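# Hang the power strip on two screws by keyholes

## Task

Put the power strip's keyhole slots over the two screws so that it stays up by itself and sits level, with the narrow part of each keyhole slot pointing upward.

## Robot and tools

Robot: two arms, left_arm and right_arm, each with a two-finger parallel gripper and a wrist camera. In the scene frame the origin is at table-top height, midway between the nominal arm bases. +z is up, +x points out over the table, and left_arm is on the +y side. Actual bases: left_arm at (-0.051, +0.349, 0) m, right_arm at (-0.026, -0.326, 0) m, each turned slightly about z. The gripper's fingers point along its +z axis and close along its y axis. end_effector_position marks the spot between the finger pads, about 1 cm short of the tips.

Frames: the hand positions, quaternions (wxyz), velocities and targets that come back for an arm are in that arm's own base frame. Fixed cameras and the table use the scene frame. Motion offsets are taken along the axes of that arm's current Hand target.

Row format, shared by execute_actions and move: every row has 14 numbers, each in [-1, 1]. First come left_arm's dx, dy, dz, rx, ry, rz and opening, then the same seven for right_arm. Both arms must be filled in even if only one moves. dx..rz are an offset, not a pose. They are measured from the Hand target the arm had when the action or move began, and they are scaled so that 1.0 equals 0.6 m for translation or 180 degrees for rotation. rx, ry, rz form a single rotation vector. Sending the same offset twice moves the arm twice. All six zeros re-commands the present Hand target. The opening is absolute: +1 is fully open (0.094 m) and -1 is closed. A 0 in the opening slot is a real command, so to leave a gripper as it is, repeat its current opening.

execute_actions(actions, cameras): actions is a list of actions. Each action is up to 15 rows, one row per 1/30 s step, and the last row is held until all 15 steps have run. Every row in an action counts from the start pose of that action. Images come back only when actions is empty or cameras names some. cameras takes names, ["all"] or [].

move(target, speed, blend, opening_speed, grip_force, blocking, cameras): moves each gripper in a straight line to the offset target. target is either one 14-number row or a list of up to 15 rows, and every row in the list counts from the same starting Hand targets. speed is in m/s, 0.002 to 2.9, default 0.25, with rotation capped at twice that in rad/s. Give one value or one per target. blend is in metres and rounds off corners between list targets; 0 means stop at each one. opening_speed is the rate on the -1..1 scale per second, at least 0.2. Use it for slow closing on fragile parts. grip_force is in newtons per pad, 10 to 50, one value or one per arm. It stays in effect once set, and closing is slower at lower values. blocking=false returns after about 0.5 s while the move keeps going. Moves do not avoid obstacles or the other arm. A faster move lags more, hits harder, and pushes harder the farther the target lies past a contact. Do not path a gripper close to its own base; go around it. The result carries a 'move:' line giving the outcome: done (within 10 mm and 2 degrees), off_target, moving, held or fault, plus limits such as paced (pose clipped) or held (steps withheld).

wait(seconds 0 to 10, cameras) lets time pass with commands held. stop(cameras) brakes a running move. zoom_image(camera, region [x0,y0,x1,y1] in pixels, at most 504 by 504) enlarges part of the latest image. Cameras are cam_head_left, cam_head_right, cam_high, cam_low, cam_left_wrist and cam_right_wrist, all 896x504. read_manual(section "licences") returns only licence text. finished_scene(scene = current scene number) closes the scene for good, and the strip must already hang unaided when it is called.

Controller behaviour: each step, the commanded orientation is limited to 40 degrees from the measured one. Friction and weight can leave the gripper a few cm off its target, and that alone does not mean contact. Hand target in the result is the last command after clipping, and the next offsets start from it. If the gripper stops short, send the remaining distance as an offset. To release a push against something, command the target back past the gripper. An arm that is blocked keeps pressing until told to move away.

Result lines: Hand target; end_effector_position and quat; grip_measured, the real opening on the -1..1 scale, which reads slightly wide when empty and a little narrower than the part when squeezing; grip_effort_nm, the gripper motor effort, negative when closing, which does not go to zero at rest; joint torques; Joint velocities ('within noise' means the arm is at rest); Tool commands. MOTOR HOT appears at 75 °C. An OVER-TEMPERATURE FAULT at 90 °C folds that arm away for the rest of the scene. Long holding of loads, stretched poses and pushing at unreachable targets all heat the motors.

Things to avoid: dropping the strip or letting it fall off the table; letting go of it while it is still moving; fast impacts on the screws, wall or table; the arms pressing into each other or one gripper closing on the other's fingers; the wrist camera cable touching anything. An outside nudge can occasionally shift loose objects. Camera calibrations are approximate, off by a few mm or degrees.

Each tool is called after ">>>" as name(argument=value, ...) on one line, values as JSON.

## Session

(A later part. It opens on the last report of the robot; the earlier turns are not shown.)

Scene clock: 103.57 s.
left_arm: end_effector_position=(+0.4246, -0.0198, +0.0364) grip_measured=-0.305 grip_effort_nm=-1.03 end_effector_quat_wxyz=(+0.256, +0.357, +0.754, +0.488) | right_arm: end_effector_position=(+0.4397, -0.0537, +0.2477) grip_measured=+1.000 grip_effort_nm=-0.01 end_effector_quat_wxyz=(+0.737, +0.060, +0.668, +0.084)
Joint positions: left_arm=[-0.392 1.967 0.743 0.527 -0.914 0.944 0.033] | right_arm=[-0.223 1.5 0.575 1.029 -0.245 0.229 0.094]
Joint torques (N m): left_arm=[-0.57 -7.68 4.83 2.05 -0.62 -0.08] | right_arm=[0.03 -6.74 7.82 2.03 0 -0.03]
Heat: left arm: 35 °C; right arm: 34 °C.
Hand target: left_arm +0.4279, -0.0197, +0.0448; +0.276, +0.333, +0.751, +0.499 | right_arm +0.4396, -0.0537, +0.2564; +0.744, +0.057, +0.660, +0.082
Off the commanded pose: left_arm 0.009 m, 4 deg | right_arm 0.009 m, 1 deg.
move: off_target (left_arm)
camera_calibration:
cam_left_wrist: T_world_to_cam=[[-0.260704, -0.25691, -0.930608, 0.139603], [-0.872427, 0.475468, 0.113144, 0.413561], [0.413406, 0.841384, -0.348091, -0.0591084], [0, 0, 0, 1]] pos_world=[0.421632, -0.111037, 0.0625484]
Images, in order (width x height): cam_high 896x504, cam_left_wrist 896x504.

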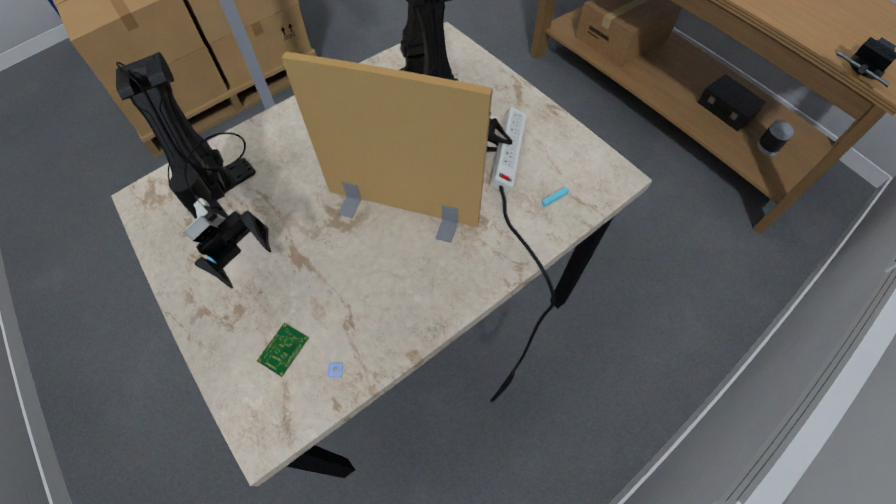

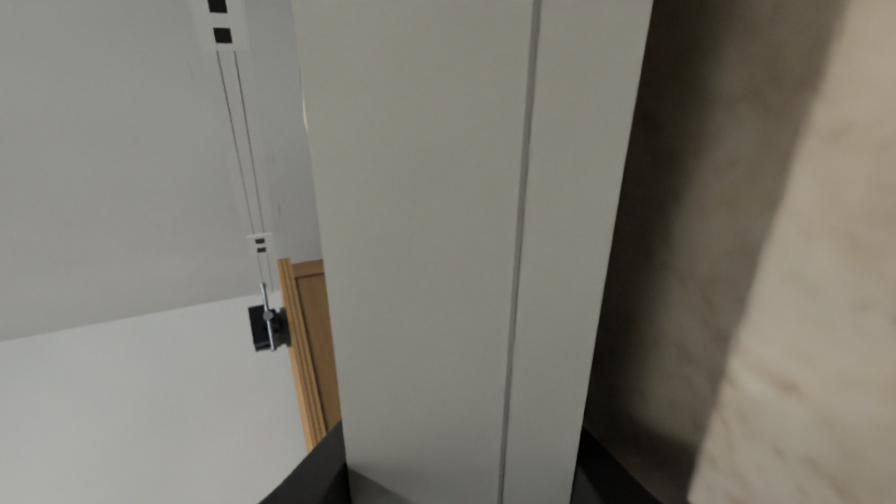

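>>> move(target=[0.002,-0.022,0.008,0,0,0,-0.8,0,0,0,0,0,0,1], speed=0.05, cameras=["cam_high","cam_left_wrist"])

>>> zoom_image(camera="cam_high", region=[440, 60, 600, 220])

Scene clock: 107.13 s.
left_arm: end_effector_position=(+0.4276, -0.0168, +0.0347) grip_measured=-0.305 grip_effort_nm=-1.03 end_effector_quat_wxyz=(+0.260, +0.343, +0.747, +0.506) | right_arm: end_effector_position=(+0.4397, -0.0537, +0.2477) grip_measured=+1.000 grip_effort_nm=-0.01 end_effector_quat_wxyz=(+0.737, +0.060, +0.668, +0.084)
Joint positions: left_arm=[-0.393 2.013 0.743 0.615 -0.953 0.967 0.033] | right_arm=[-0.223 1.5 0.575 1.029 -0.245 0.229 0.094]
Joint torques (N m): left_arm=[-0.53 -7.04 4.05 1.84 -0.23 -0.25] | right_arm=[0.01 -6.86 7.83 2.07 0.01 -0.04]
Heat: left arm: 35 °C; right arm: 34 °C.
Hand target: left_arm +0.4277, -0.0198, +0.0307; +0.276, +0.333, +0.751, +0.499 | right_arm +0.4396, -0.0537, +0.2564; +0.744, +0.057, +0.660, +0.082
Off the commanded pose: left_arm 0.005 m, 2 deg | right_arm 0.009 m, 1 deg.
move: done
camera_calibration:
cam_left_wrist: T_world_to_cam=[[-0.22159, -0.240684, -0.94497, 0.123623], [-0.886201, 0.454042, 0.0921643, 0.421185], [0.406874, 0.857856, -0.313906, -0.0615521], [0, 0, 0, 1]] pos_world=[0.425692, -0.108679, 0.0586805]
Images, in order (width x height): cam_high 896x504, cam_left_wrist 896x504.

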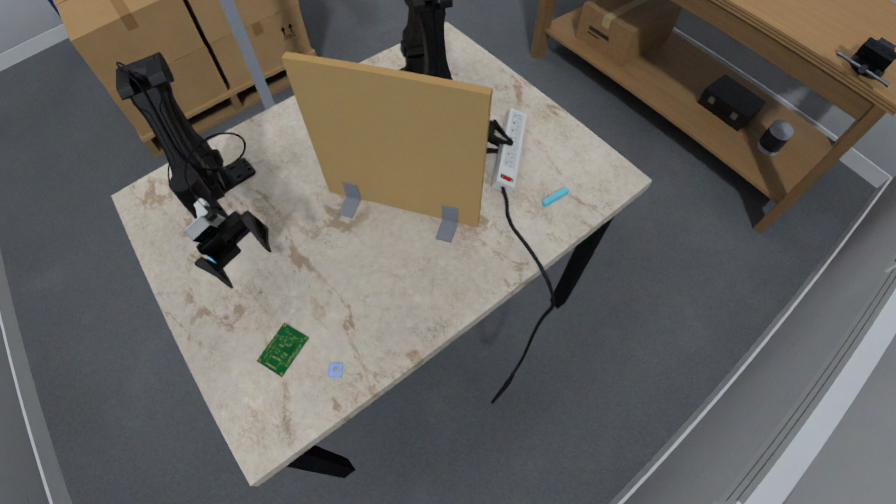

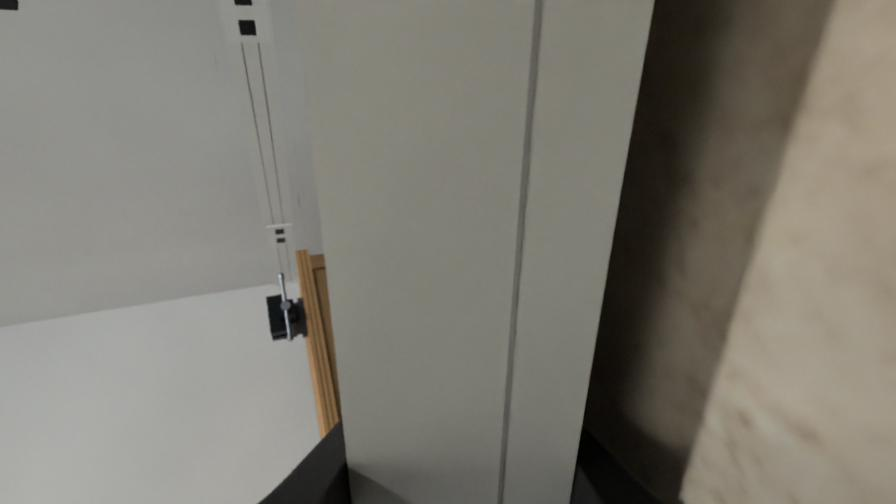

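Scaled by 3.150 from the camera's 896x504 image, which has a finer 1280x720 frame.

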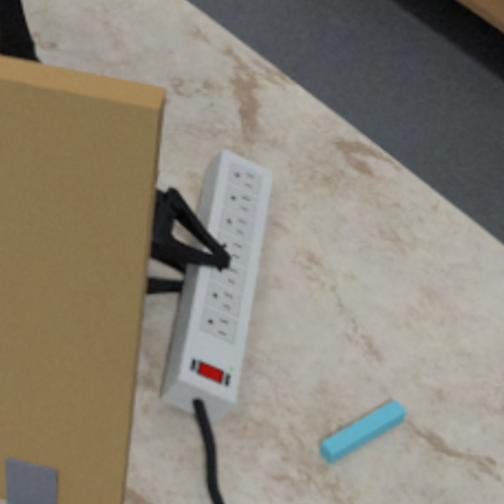

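>>> move(target=[0,-0.01,0.004,-0.036,0,0,-0.8,0,0,0,0,0,0,1], speed=0.05)

>>> move(target=[0,0,0,0,0,0,0.1,0,0,0,0,0,0,1], opening_speed=0.25, cameras=["cam_high","cam_left_wrist"])

>>> zoom_image(camera="cam_high", region=[440, 60, 600, 220])

Scene clock: 114.50 s.
left_arm: end_effector_position=(+0.4304, -0.0172, +0.0367) grip_measured=-0.305 grip_effort_nm=-1.03 end_effector_quat_wxyz=(+0.285, +0.318, +0.716, +0.553) | right_arm: end_effector_position=(+0.4397, -0.0537, +0.2477) grip_measured=+1.000 grip_effort_nm=-0.01 end_effector_quat_wxyz=(+0.737, +0.060, +0.668, +0.084)
Joint positions: left_arm=[-0.412 2.131 0.713 0.953 -1.041 1.105 0.033] | right_arm=[-0.223 1.5 0.575 1.029 -0.245 0.229 0.094]
Joint torques (N m): left_arm=[-0.55 -6.11 3.29 1.74 -0.09 -0.39] | right_arm=[-0.03 -6.64 7.98 2.05 0.01 -0.02]
Heat: left arm: 36 °C; right arm: 35 °C.
Hand target: left_arm +0.4282, -0.0201, +0.0242; +0.294, +0.317, +0.721, +0.541 | right_arm +0.4396, -0.0537, +0.2564; +0.744, +0.057, +0.660, +0.082
Off the commanded pose: left_arm 0.013 m, 2 deg | right_arm 0.009 m, 1 deg.
move: off_target (left_arm)

Scene clock: 118.30 s.
left_arm: end_effector_position=(+0.4322, -0.0170, +0.0423) grip_measured=+0.097 grip_effort_nm=0.15 end_effector_quat_wxyz=(+0.304, +0.296, +0.717, +0.553) | right_arm: end_effector_position=(+0.4397, -0.0537, +0.2477) grip_measured=+1.000 grip_effort_nm=-0.01 end_effector_quat_wxyz=(+0.737, +0.060, +0.668, +0.084)
Joint positions: left_arm=[-0.412 2.137 0.713 1.004 -1.05 1.091 0.052] | right_arm=[-0.223 1.5 0.575 1.029 -0.245 0.229 0.094]
Joint torques (N m): left_arm=[-0.58 -6.57 3.03 1.33 0.03 -0.22] | right_arm=[-0.12 -6.6 7.8 2.06 -0.03 -0.05]
Heat: left arm: 36 °C; right arm: 35 °C.
Hand target: left_arm +0.4282, -0.0202, +0.0242; +0.295, +0.317, +0.721, +0.541 | right_arm +0.4396, -0.0537, +0.2564; +0.744, +0.057, +0.660, +0.082
Off the commanded pose: left_arm 0.019 m, 3 deg | right_arm 0.009 m, 1 deg.
move: off_target (left_arm)
camera_calibration:
cam_left_wrist: T_world_to_cam=[[-0.0601955, -0.198733, -0.978203, 0.064122], [-0.904141, 0.426112, -0.0309315, 0.437163], [0.422972, 0.882572, -0.205333, -0.0720514], [0, 0, 0, 1]] pos_world=[0.429592, -0.109947, 0.0614519]
Images, in order (width x height): cam_high 896x504, cam_left_wrist 896x504.

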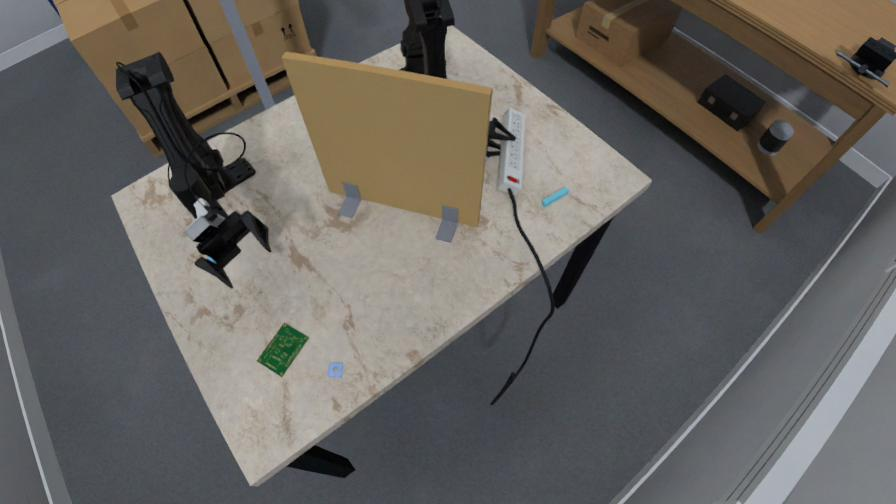

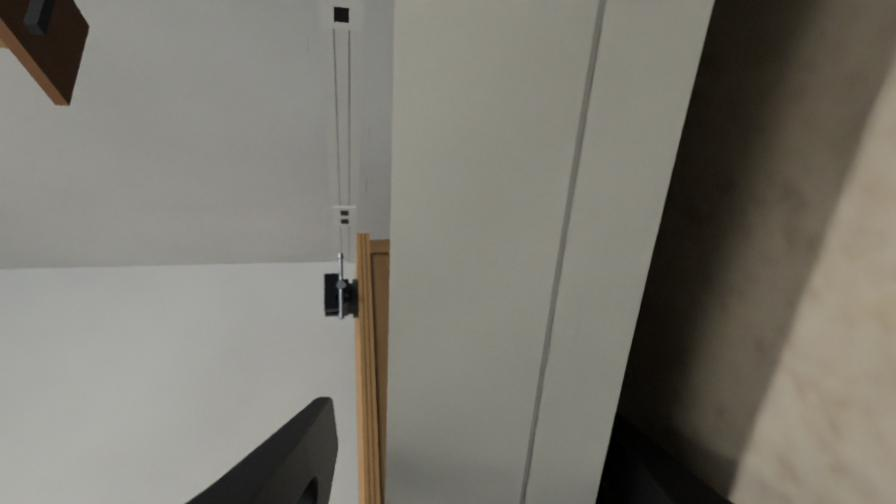

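Scaled by 3.150 from the camera's 896x504 image, which has a finer 1280x720 frame.

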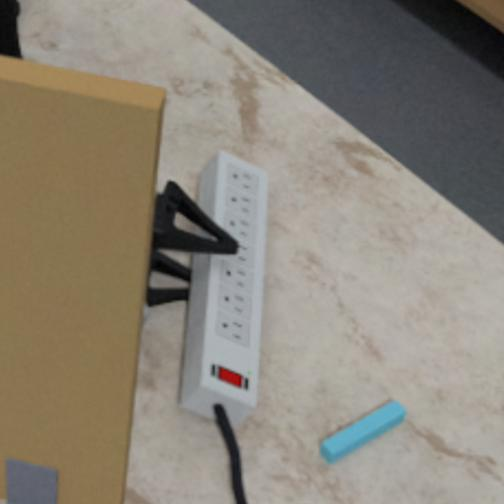

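>>> move(target=[-0.003,-0.017,-0.108,0,0,0,0.1,0,0,0,0,0,0,1], speed=0.05, cameras=["cam_high","cam_left_wrist"])

>>> zoom_image(camera="cam_high", region=[440, 60, 600, 220])

Scene clock: 125.03 s.
left_arm: end_effector_position=(+0.3862, -0.0624, +0.0423) grip_measured=+0.097 grip_effort_nm=0.14 end_effector_quat_wxyz=(+0.319, +0.291, +0.720, +0.544) | right_arm: end_effector_position=(+0.4397, -0.0537, +0.2477) grip_measured=+1.000 grip_effort_nm=-0.01 end_effector_quat_wxyz=(+0.737, +0.060, +0.668, +0.084)
Joint positions: left_arm=[-0.608 2.057 0.648 0.799 -1.203 0.846 0.052] | right_arm=[-0.223 1.5 0.575 1.029 -0.245 0.229 0.094]
Joint torques (N m): left_arm=[-1.02 -7.9 2.82 0.67 -0.22 -0.18] | right_arm=[-0.01 -6.8 7.86 2.07 0.01 -0.02]
Heat: left arm: 35 °C; right arm: 35 °C.
Hand target: left_arm +0.3781, -0.0622, +0.0301; +0.294, +0.317, +0.721, +0.541 | right_arm +0.4396, -0.0537, +0.2564; +0.744, +0.057, +0.660, +0.082
Off the commanded pose: left_arm 0.015 m, 4 deg | right_arm 0.009 m, 1 deg.
move: off_target (left_arm)
camera_calibration:
cam_left_wrist: T_world_to_cam=[[-0.0435428, -0.227394, -0.972829, 0.0437962], [-0.897991, 0.435674, -0.0616432, 0.414465], [0.437853, 0.870908, -0.223168, -0.0182325], [0, 0, 0, 1]] pos_world=[0.382076, -0.154734, 0.0640863]
Images, in order (width x height): cam_high 896x504, cam_left_wrist 896x504.

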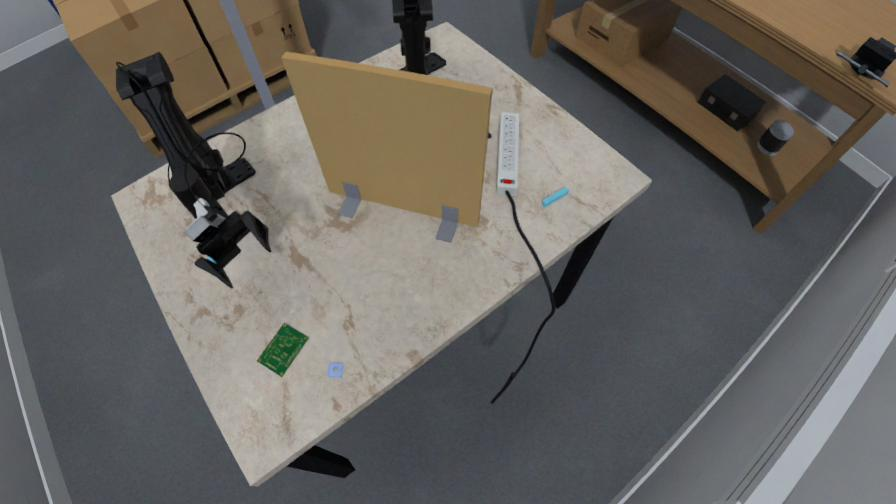

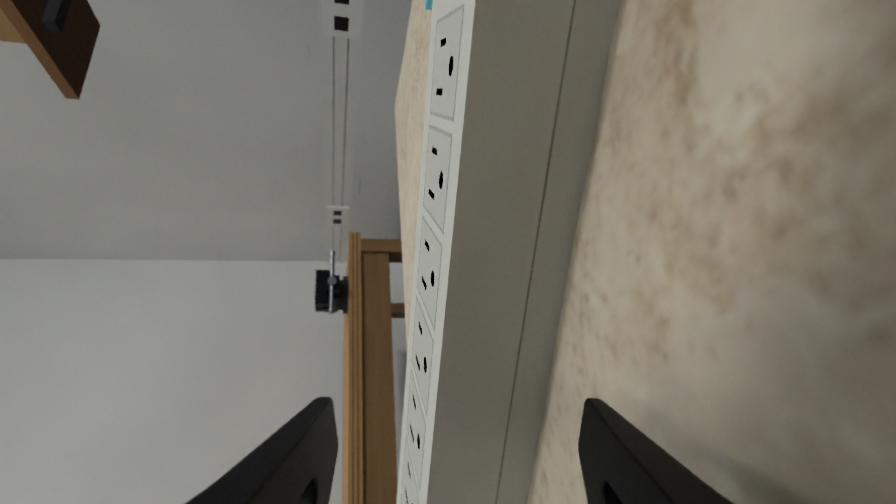

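Scaled by 3.150 from the camera's 896x504 image, which has a finer 1280x720 frame.

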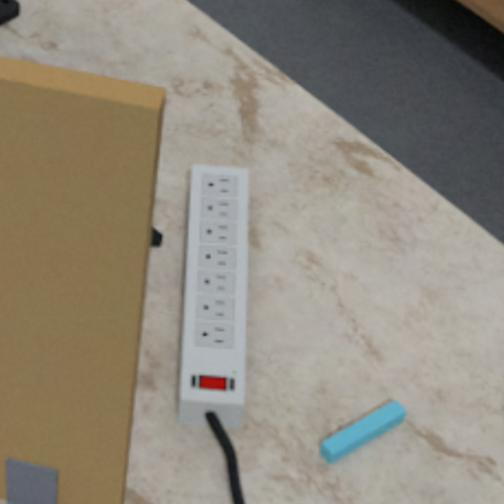

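>>> move(target=[[-0.02,0.172,-0.134,0.1,0,0,1,0,0,0,0,0,0,1],[-0.005,0.272,0.055,0.422,0.024,0.014,1,0,0,0,0,0,0,1]], blend=[0.04,0], cameras=["cam_high","cam_left_wrist","cam_head_left"])

Scene clock: 137.17 s.
left_arm: end_effector_position=(+0.4269, -0.0078, +0.1814) grip_measured=+0.998 grip_effort_nm=0.09 end_effector_quat_wxyz=(+0.059, +0.423, +0.904, +0.031) | right_arm: end_effector_position=(+0.4397, -0.0537, +0.2477) grip_measured=+1.000 grip_effort_nm=-0.01 end_effector_quat_wxyz=(+0.737, +0.060, +0.668, +0.084)
Joint positions: left_arm=[-0.025 2.115 2.22 -1.543 -0.01 0.851 0.094] | right_arm=[-0.223 1.5 0.575 1.029 -0.245 0.229 0.094]
Joint torques (N m): left_arm=[-0.13 -8.92 8.35 0.25 0.08 0.02] | right_arm=[-0.01 -6.75 7.84 2.05 0 -0.04]
Heat: left arm: 33 °C; right arm: 35 °C.
Hand target: left_arm +0.4280, -0.0100, +0.1803; +0.001, +0.427, +0.904, -0.001 | right_arm +0.4396, -0.0537, +0.2564; +0.744, +0.057, +0.660, +0.082
Off the commanded pose: left_arm 0.003 m, 8 deg | right_arm 0.009 m, 1 deg.
joint sent to its limit (left arm) — joint 4 (wrist pitch), lower limit. The joint targets are off in orientation, not in position.
move: off_target (left_arm)
camera_calibration:
cam_left_wrist: T_world_to_cam=[[-0.751598, -0.645511, -0.135708, 0.340491], [-0.646638, 0.680422, 0.344798, 0.256614], [-0.130232, 0.346903, -0.928815, 0.313875], [0, 0, 0, 1]] pos_world=[0.462725, -0.0636999, 0.249259]
Images, in order (width x height): cam_head_left 896x504, cam_high 896x504, cam_left_wrist 896x504.

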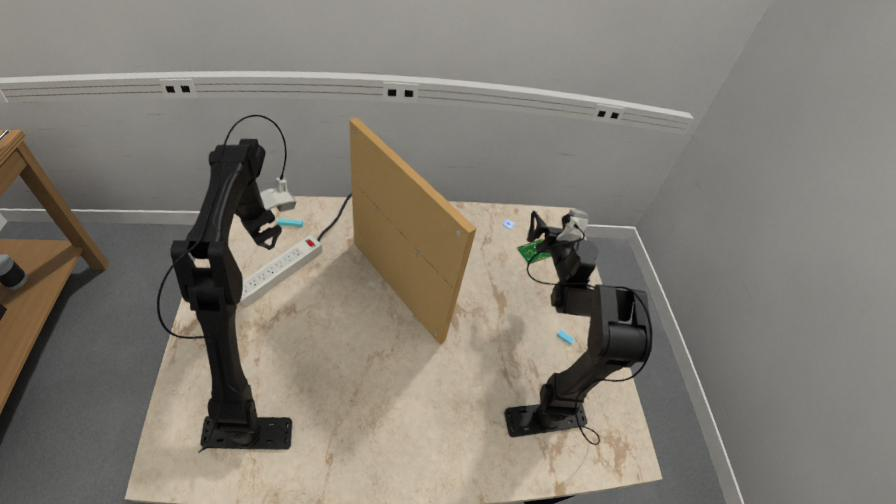

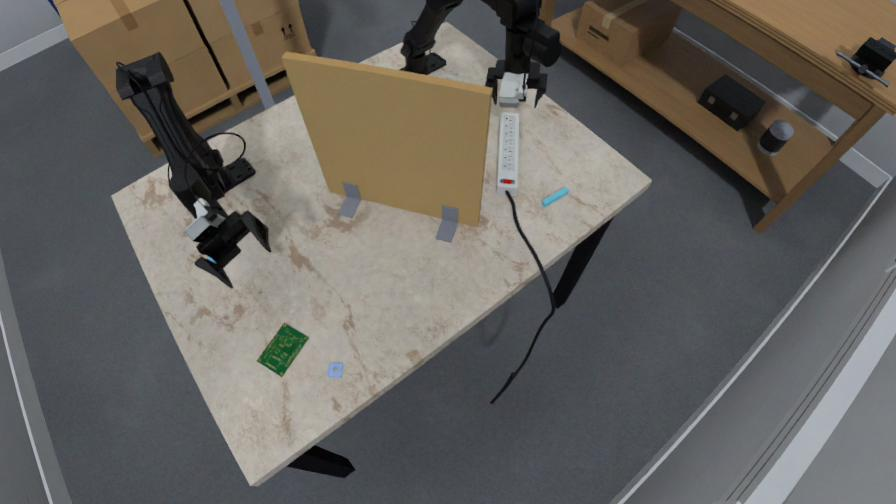

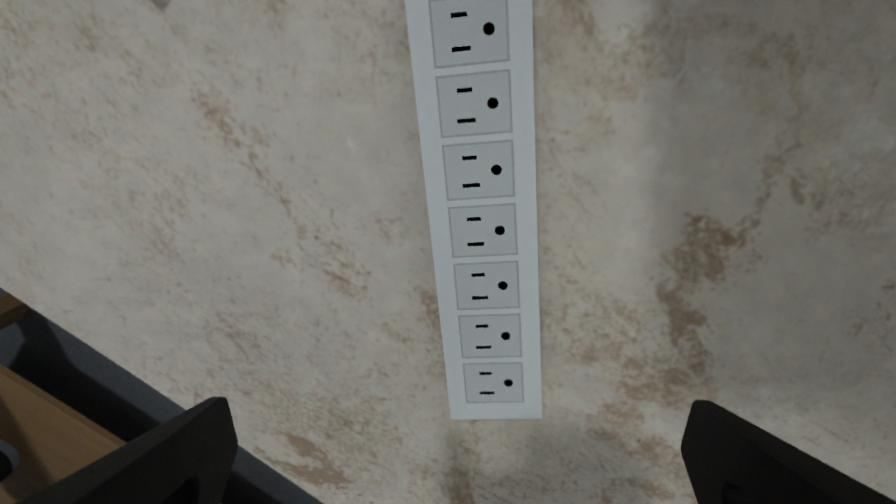

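>>> move(target=[-0.026,-0.0015,0.184,0,0,-0.04,1,0,0,0,0,0,0,1], cameras=["cam_left_wrist"])

Scene clock: 144.63 s.
left_arm: end_effector_position=(+0.4355, -0.0192, +0.0721) grip_measured=+0.998 grip_effort_nm=0.09 end_effector_quat_wxyz=(-0.004, +0.370, +0.929, +0.003) | right_arm: end_effector_position=(+0.4397, -0.0537, +0.2477) grip_measured=+1.000 grip_effort_nm=-0.01 end_effector_quat_wxyz=(+0.737, +0.060, +0.668, +0.084)
Joint positions: left_arm=[-0.05 2.247 1.998 -1.328 -0.008 0.708 0.094] | right_arm=[-0.223 1.5 0.575 1.029 -0.245 0.229 0.094]
Joint torques (N m): left_arm=[-0.46 -11.25 6.27 0.22 0.06 -0.05] | right_arm=[0.1 -6.74 7.88 2.06 0.01 -0.06]
Heat: left arm: 33 °C; right arm: 35 °C.
Hand target: left_arm +0.4373, -0.0228, +0.0699; +0.000, +0.369, +0.929, -0.001 | right_arm +0.4396, -0.0537, +0.2564; +0.744, +0.057, +0.660, +0.082
Off the commanded pose: left_arm 0.005 m, 1 deg | right_arm 0.009 m, 1 deg.
move: done
camera_calibration:
cam_left_wrist: T_world_to_cam=[[-0.681227, -0.731304, -0.0335355, 0.285078], [-0.670178, 0.604541, 0.430571, 0.310315], [-0.294605, 0.315791, -0.901934, 0.286396], [0, 0, 0, 1]] pos_world=[0.486542, -0.0695606, 0.134258]
Images, in order (width x height): cam_left_wrist 896x504.

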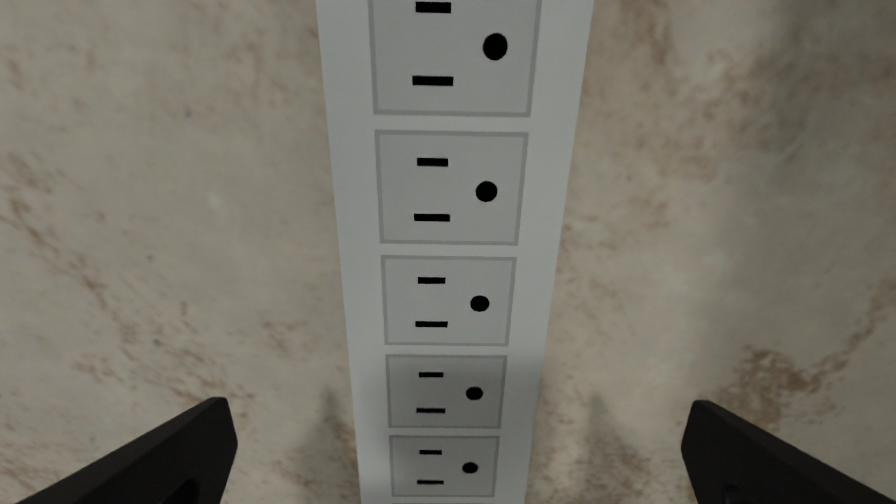

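>>> move(target=[0,0.002,0.096,0,0,0,1,0,0,0,0,0,0,1], speed=0.1)

>>> move(target=[0,0,0,0,0,0,-0.4,0,0,0,0,0,0,1], opening_speed=0.7, cameras=["cam_left_wrist"])

Scene clock: 148.63 s.
left_arm: end_effector_position=(+0.4394, -0.0194, +0.0209) grip_measured=+0.998 grip_effort_nm=0.09 end_effector_quat_wxyz=(+0.005, +0.369, +0.929, +0.006) | right_arm: end_effector_position=(+0.4397, -0.0537, +0.2477) grip_measured=+1.000 grip_effort_nm=-0.01 end_effector_quat_wxyz=(+0.737, +0.060, +0.668, +0.084)
Joint positions: left_arm=[-0.05 2.268 1.831 -1.121 -0.008 0.707 0.094] | right_arm=[-0.223 1.5 0.575 1.029 -0.245 0.229 0.094]
Joint torques (N m): left_arm=[-0.29 -10.39 5.74 0.28 0.07 -0.03] | right_arm=[-0.09 -6.75 7.91 2.08 0.01 -0.02]
Heat: left arm: 33 °C; right arm: 36 °C.
Hand target: left_arm +0.4381, -0.0220, +0.0123; +0.000, +0.369, +0.929, -0.001 | right_arm +0.4396, -0.0537, +0.2564; +0.744, +0.057, +0.660, +0.082
Off the commanded pose: left_arm 0.009 m, 1 deg | right_arm 0.009 m, 1 deg.
move: done

Scene clock: 150.83 s.
left_arm: end_effector_position=(+0.4396, -0.0196, +0.0209) grip_measured=+0.083 grip_effort_nm=-1.03 end_effector_quat_wxyz=(+0.005, +0.369, +0.929, +0.005) | right_arm: end_effector_position=(+0.4397, -0.0537, +0.2477) grip_measured=+1.000 grip_effort_nm=-0.01 end_effector_quat_wxyz=(+0.737, +0.060, +0.668, +0.084)
Joint positions: left_arm=[-0.05 2.268 1.831 -1.12 -0.007 0.707 0.051] | right_arm=[-0.223 1.5 0.575 1.029 -0.245 0.229 0.094]
Joint torques (N m): left_arm=[-0.28 -10.36 5.75 0.27 0.05 -0.03] | right_arm=[-0.1 -6.82 7.83 2.08 0 -0.06]
Heat: left arm: 34 °C; right arm: 36 °C.
Hand target: left_arm +0.4381, -0.0220, +0.0123; +0.000, +0.369, +0.929, -0.001 | right_arm +0.4396, -0.0537, +0.2564; +0.744, +0.057, +0.660, +0.082
Off the commanded pose: left_arm 0.009 m, 1 deg | right_arm 0.009 m, 1 deg.
move: done
camera_calibration:
cam_left_wrist: T_world_to_cam=[[-0.680179, -0.731699, -0.044416, 0.28562], [-0.678176, 0.60511, 0.417036, 0.339181], [-0.278268, 0.313781, -0.907804, 0.234597], [0, 0, 0, 1]] pos_world=[0.489578, -0.0698661, 0.0842029]
Images, in order (width x height): cam_left_wrist 896x504.

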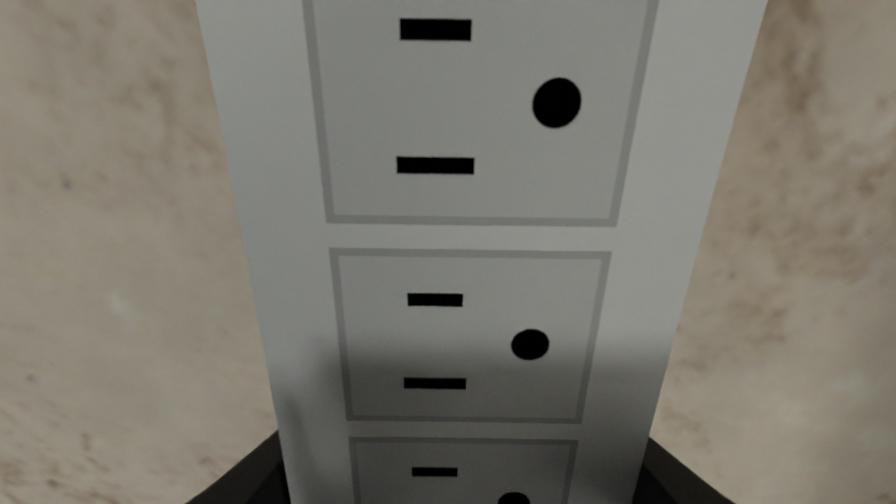

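>>> move(target=[[0.048,-0.022,-0.2,0,0,0,-0.4,0,0,0,0,0,0,1],[0.191,-0.084,-0.397,-0.348,-0.437,0.437,-0.4,0,0,0,0,0,0,1]], blend=[0.03,0], cameras=["all"])

Scene clock: 171.13 s.
left_arm: end_effector_position=(+0.3318, +0.0285, +0.2445) grip_measured=+0.083 grip_effort_nm=-1.03 end_effector_quat_wxyz=(+0.646, +0.676, +0.253, +0.250) | right_arm: end_effector_position=(+0.4397, -0.0537, +0.2477) grip_measured=+1.000 grip_effort_nm=-0.01 end_effector_quat_wxyz=(+0.737, +0.060, +0.668, +0.084)
Joint positions: left_arm=[0.652 1.384 0.77 0.112 1.485 2.082 0.051] | right_arm=[-0.223 1.5 0.575 1.029 -0.245 0.229 0.094]
Joint torques (N m): left_arm=[0.25 -5.42 6.71 1.09 1 0.01] | right_arm=[0.03 -6.75 7.86 2.06 0.02 -0.01]
Heat: left arm: 35 °C; right arm: 36 °C.
Hand target: left_arm +0.3201, +0.0204, +0.2504; +0.677, +0.676, +0.206, +0.205 | right_arm +0.4396, -0.0537, +0.2564; +0.744, +0.057, +0.660, +0.082
Off the commanded pose: left_arm 0.015 m, 8 deg | right_arm 0.009 m, 1 deg.
joint sent to its limit (left arm) — joint 5 (wrist yaw), upper limit; joint 6 (wrist roll), upper limit. The joint targets are off in orientation, not in position.
move: off_target (left_arm)
camera_calibration:
cam_left_wrist: T_world_to_cam=[[-0.00528114, 0.00953602, -0.999941, 0.246014], [0.395686, 0.918362, 0.00666824, -0.121233], [0.918371, -0.395627, -0.00862327, -0.204271], [0, 0, 0, 1]] pos_world=[0.236866, 0.0281746, 0.245046]

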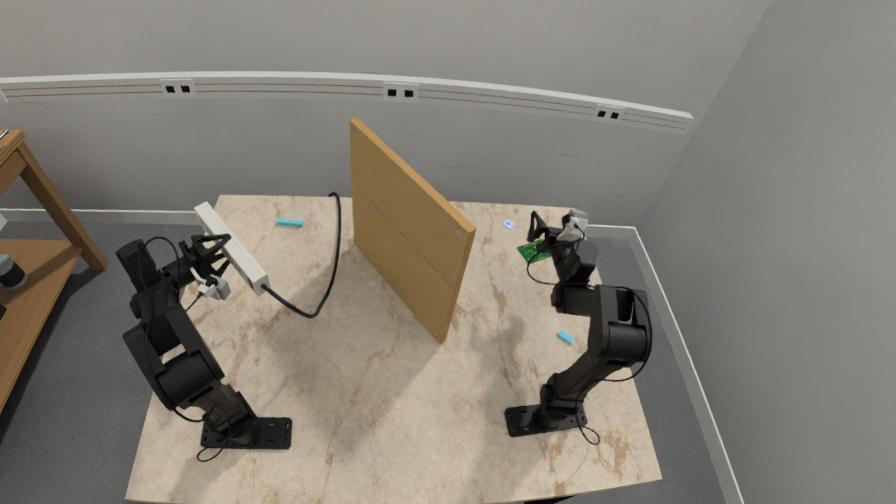

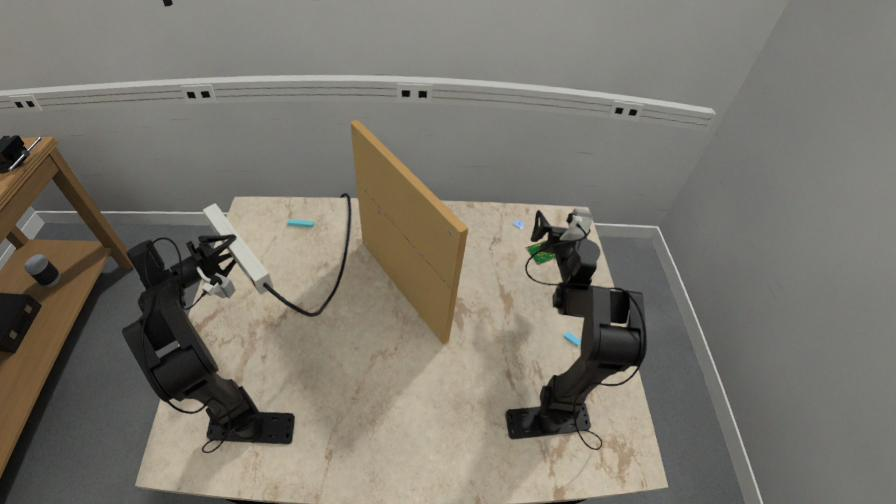

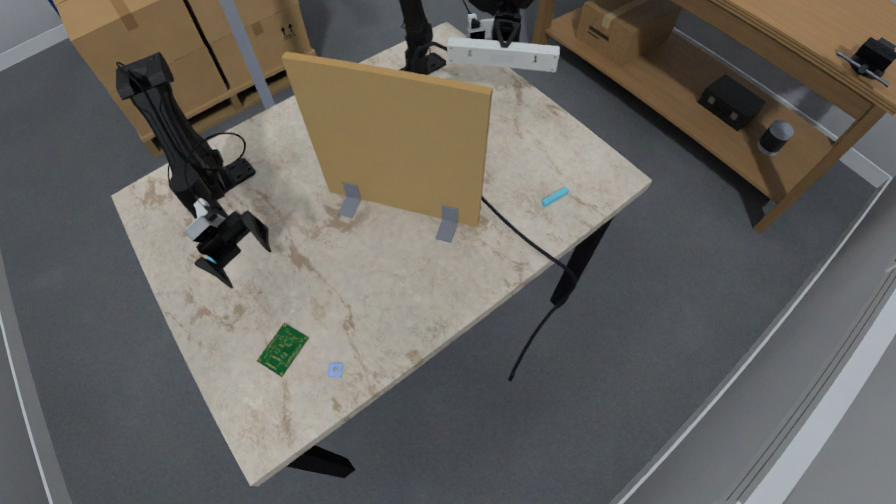

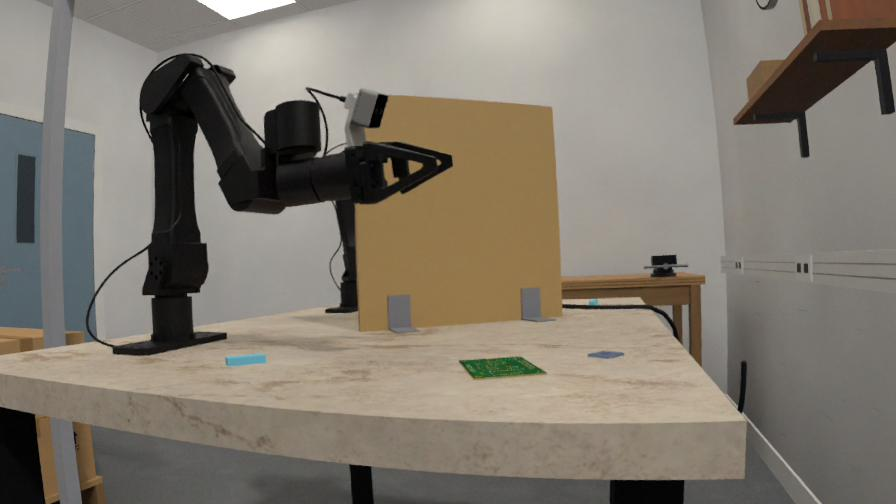

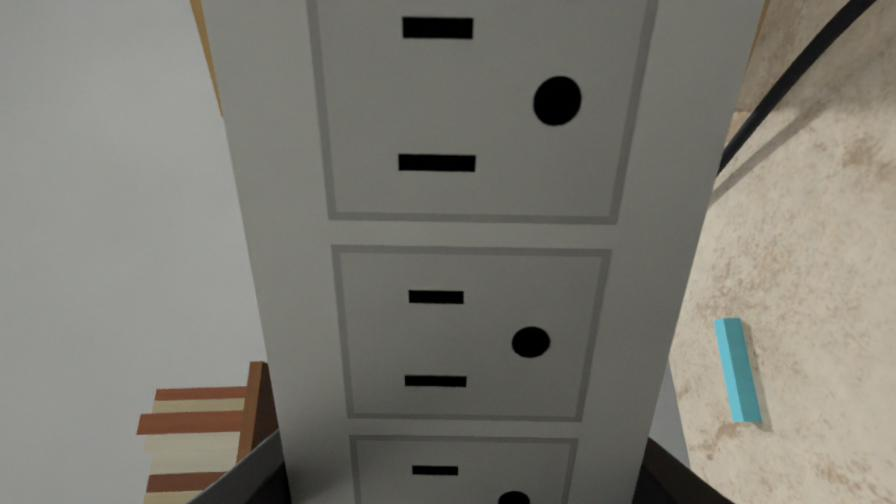

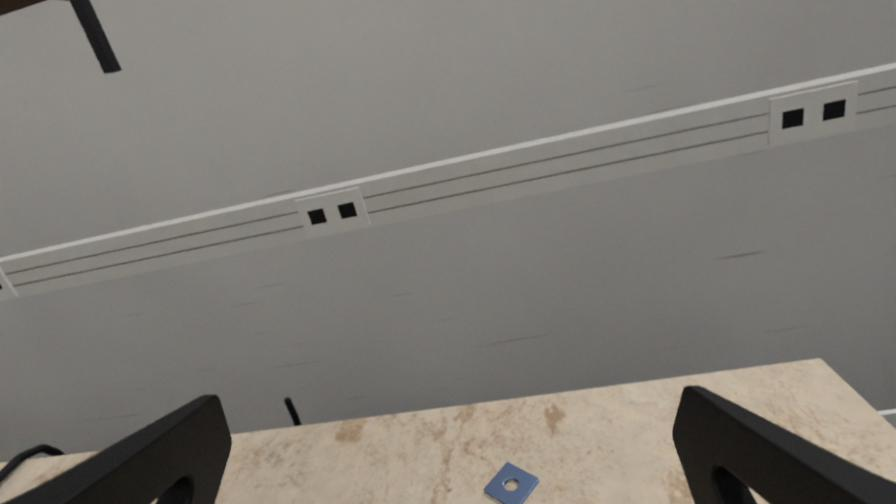

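>>> zoom_image(camera="cam_high", region=[430, 20, 580, 90])

>>> zoom_image(camera="cam_head_left", region=[340, 180, 460, 290])

>>> zoom_image(camera="cam_head_right", region=[340, 180, 460, 290])

Scaled by 3.360 from the camera's 896x504 image, which has a finer 1280x720 frame.

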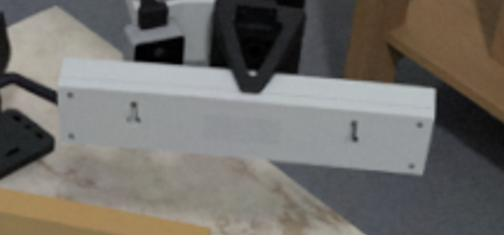

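Scaled by 4.200 from the camera's 896x504 image, which has a finer 1280x720 frame.

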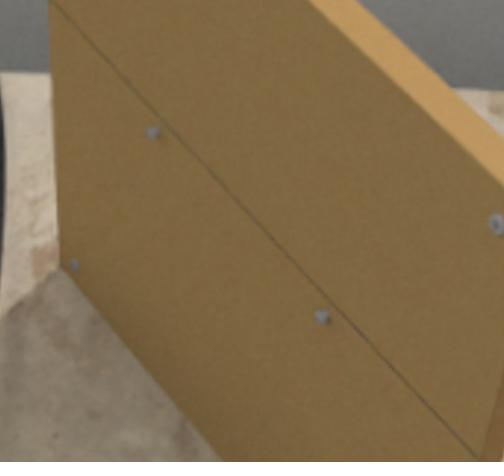

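Scaled by 4.200 from the camera's 896x504 image, which has a finer 1280x720 frame.

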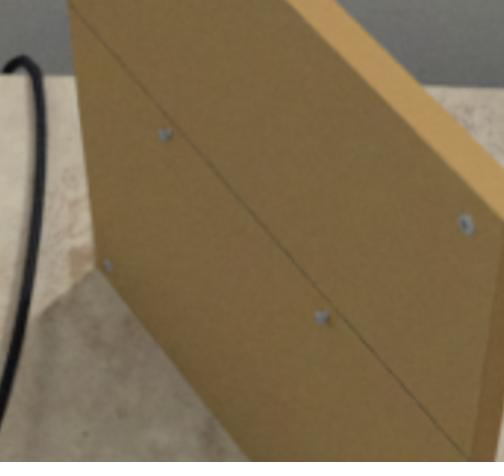

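>>> move(target=[-0.264,0,0.311,0,0,0,-0.4,0,0,0,0,0,0,1], cameras=["cam_head_left","cam_head_right","cam_high","cam_left_wrist"])

>>> zoom_image(camera="cam_head_left", region=[250, 170, 450, 330])

>>> zoom_image(camera="cam_head_right", region=[250, 170, 450, 330])

Scene clock: 187.47 s.
left_arm: end_effector_position=(+0.2986, -0.2169, +0.2384) grip_measured=+0.083 grip_effort_nm=-1.03 end_effector_quat_wxyz=(+0.655, +0.690, +0.220, +0.215) | right_arm: end_effector_position=(+0.4397, -0.0537, +0.2477) grip_measured=+1.000 grip_effort_nm=-0.01 end_effector_quat_wxyz=(+0.737, +0.060, +0.668, +0.084)
Joint positions: left_arm=[-0.357 1.125 0.454 0.614 0.587 1.612 0.051] | right_arm=[-0.223 1.5 0.575 1.029 -0.245 0.229 0.094]
Joint torques (N m): left_arm=[-1.07 -3.15 7.43 2.41 0.28 -0.38] | right_arm=[0.02 -6.69 7.75 2.05 -0.03 -0.05]
Heat: left arm: 34 °C; right arm: 36 °C.
Hand target: left_arm +0.2923, -0.2228, +0.2509; +0.677, +0.676, +0.206, +0.205 | right_arm +0.4396, -0.0537, +0.2564; +0.744, +0.057, +0.660, +0.082
Off the commanded pose: left_arm 0.015 m, 4 deg | right_arm 0.009 m, 1 deg.
move: off_target (left_arm)
camera_calibration:
cam_left_wrist: T_world_to_cam=[[-0.00927617, 0.0150613, -0.999844, 0.244513], [0.486752, 0.873497, 0.00864214, 0.079947], [0.873491, -0.486596, -0.0154338, -0.275542], [0, 0, 0, 1]] pos_world=[0.204037, -0.207594, 0.239531]
Images, in order (width x height): cam_head_left 896x504, cam_head_right 896x504, cam_high 896x504, cam_left_wrist 896x504.

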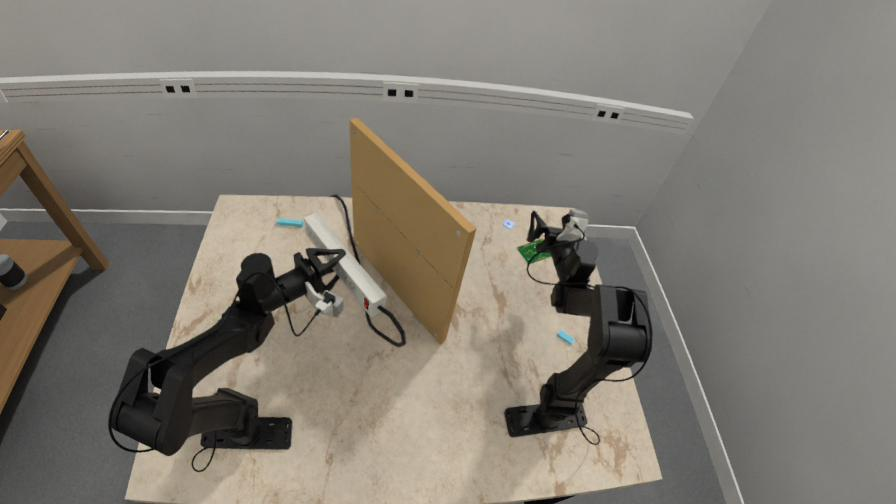

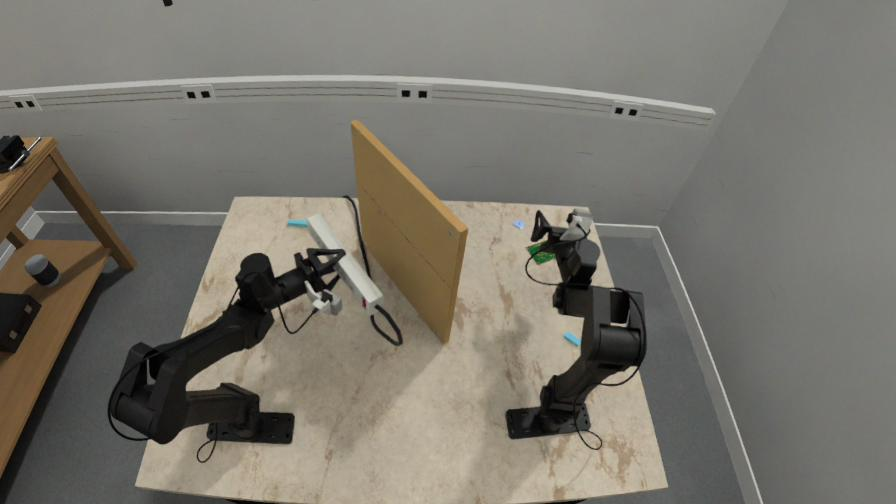

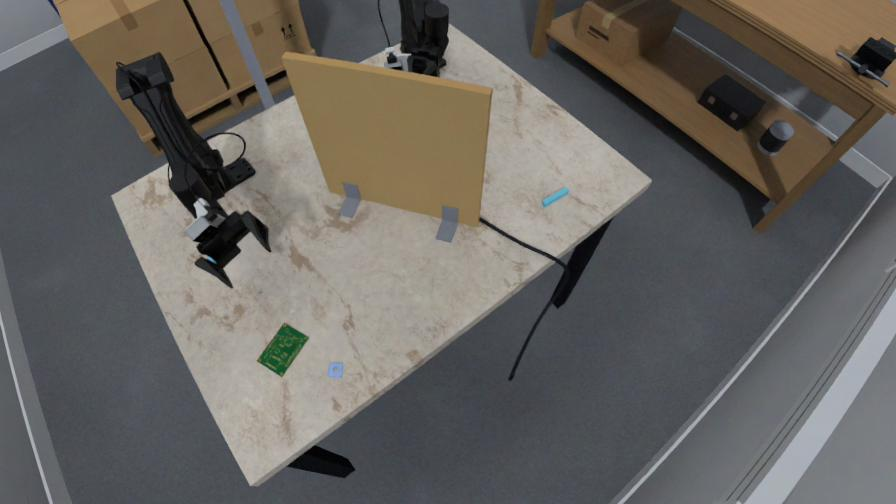

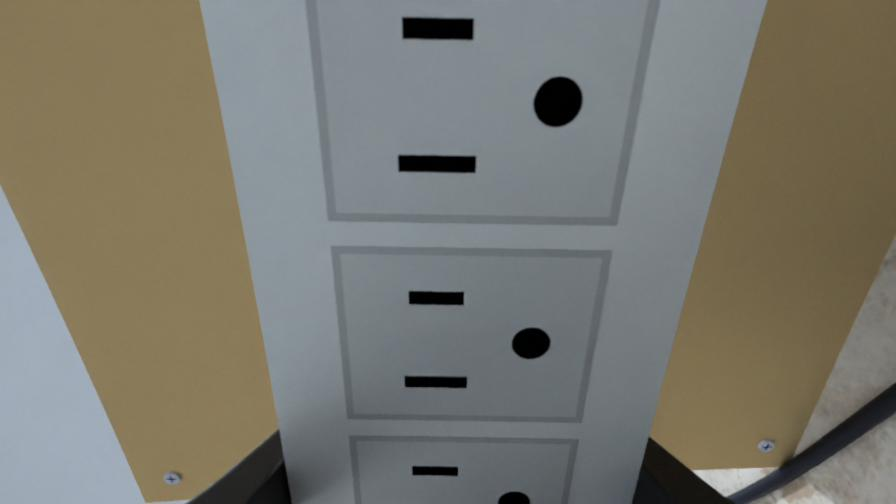

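Scaled by 2.520 from the camera's 896x504 image, which has a finer 1280x720 frame.

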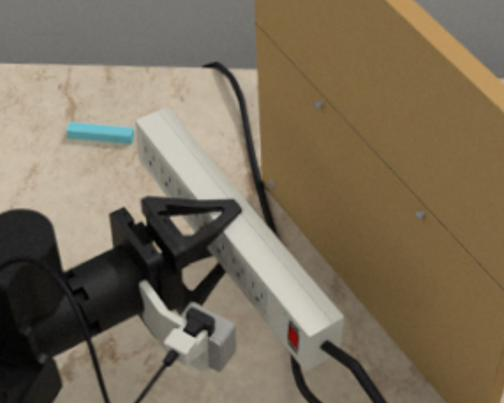

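Scaled by 2.520 from the camera's 896x504 image, which has a finer 1280x720 frame.

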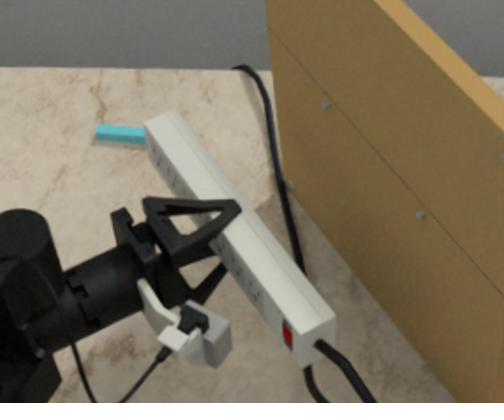

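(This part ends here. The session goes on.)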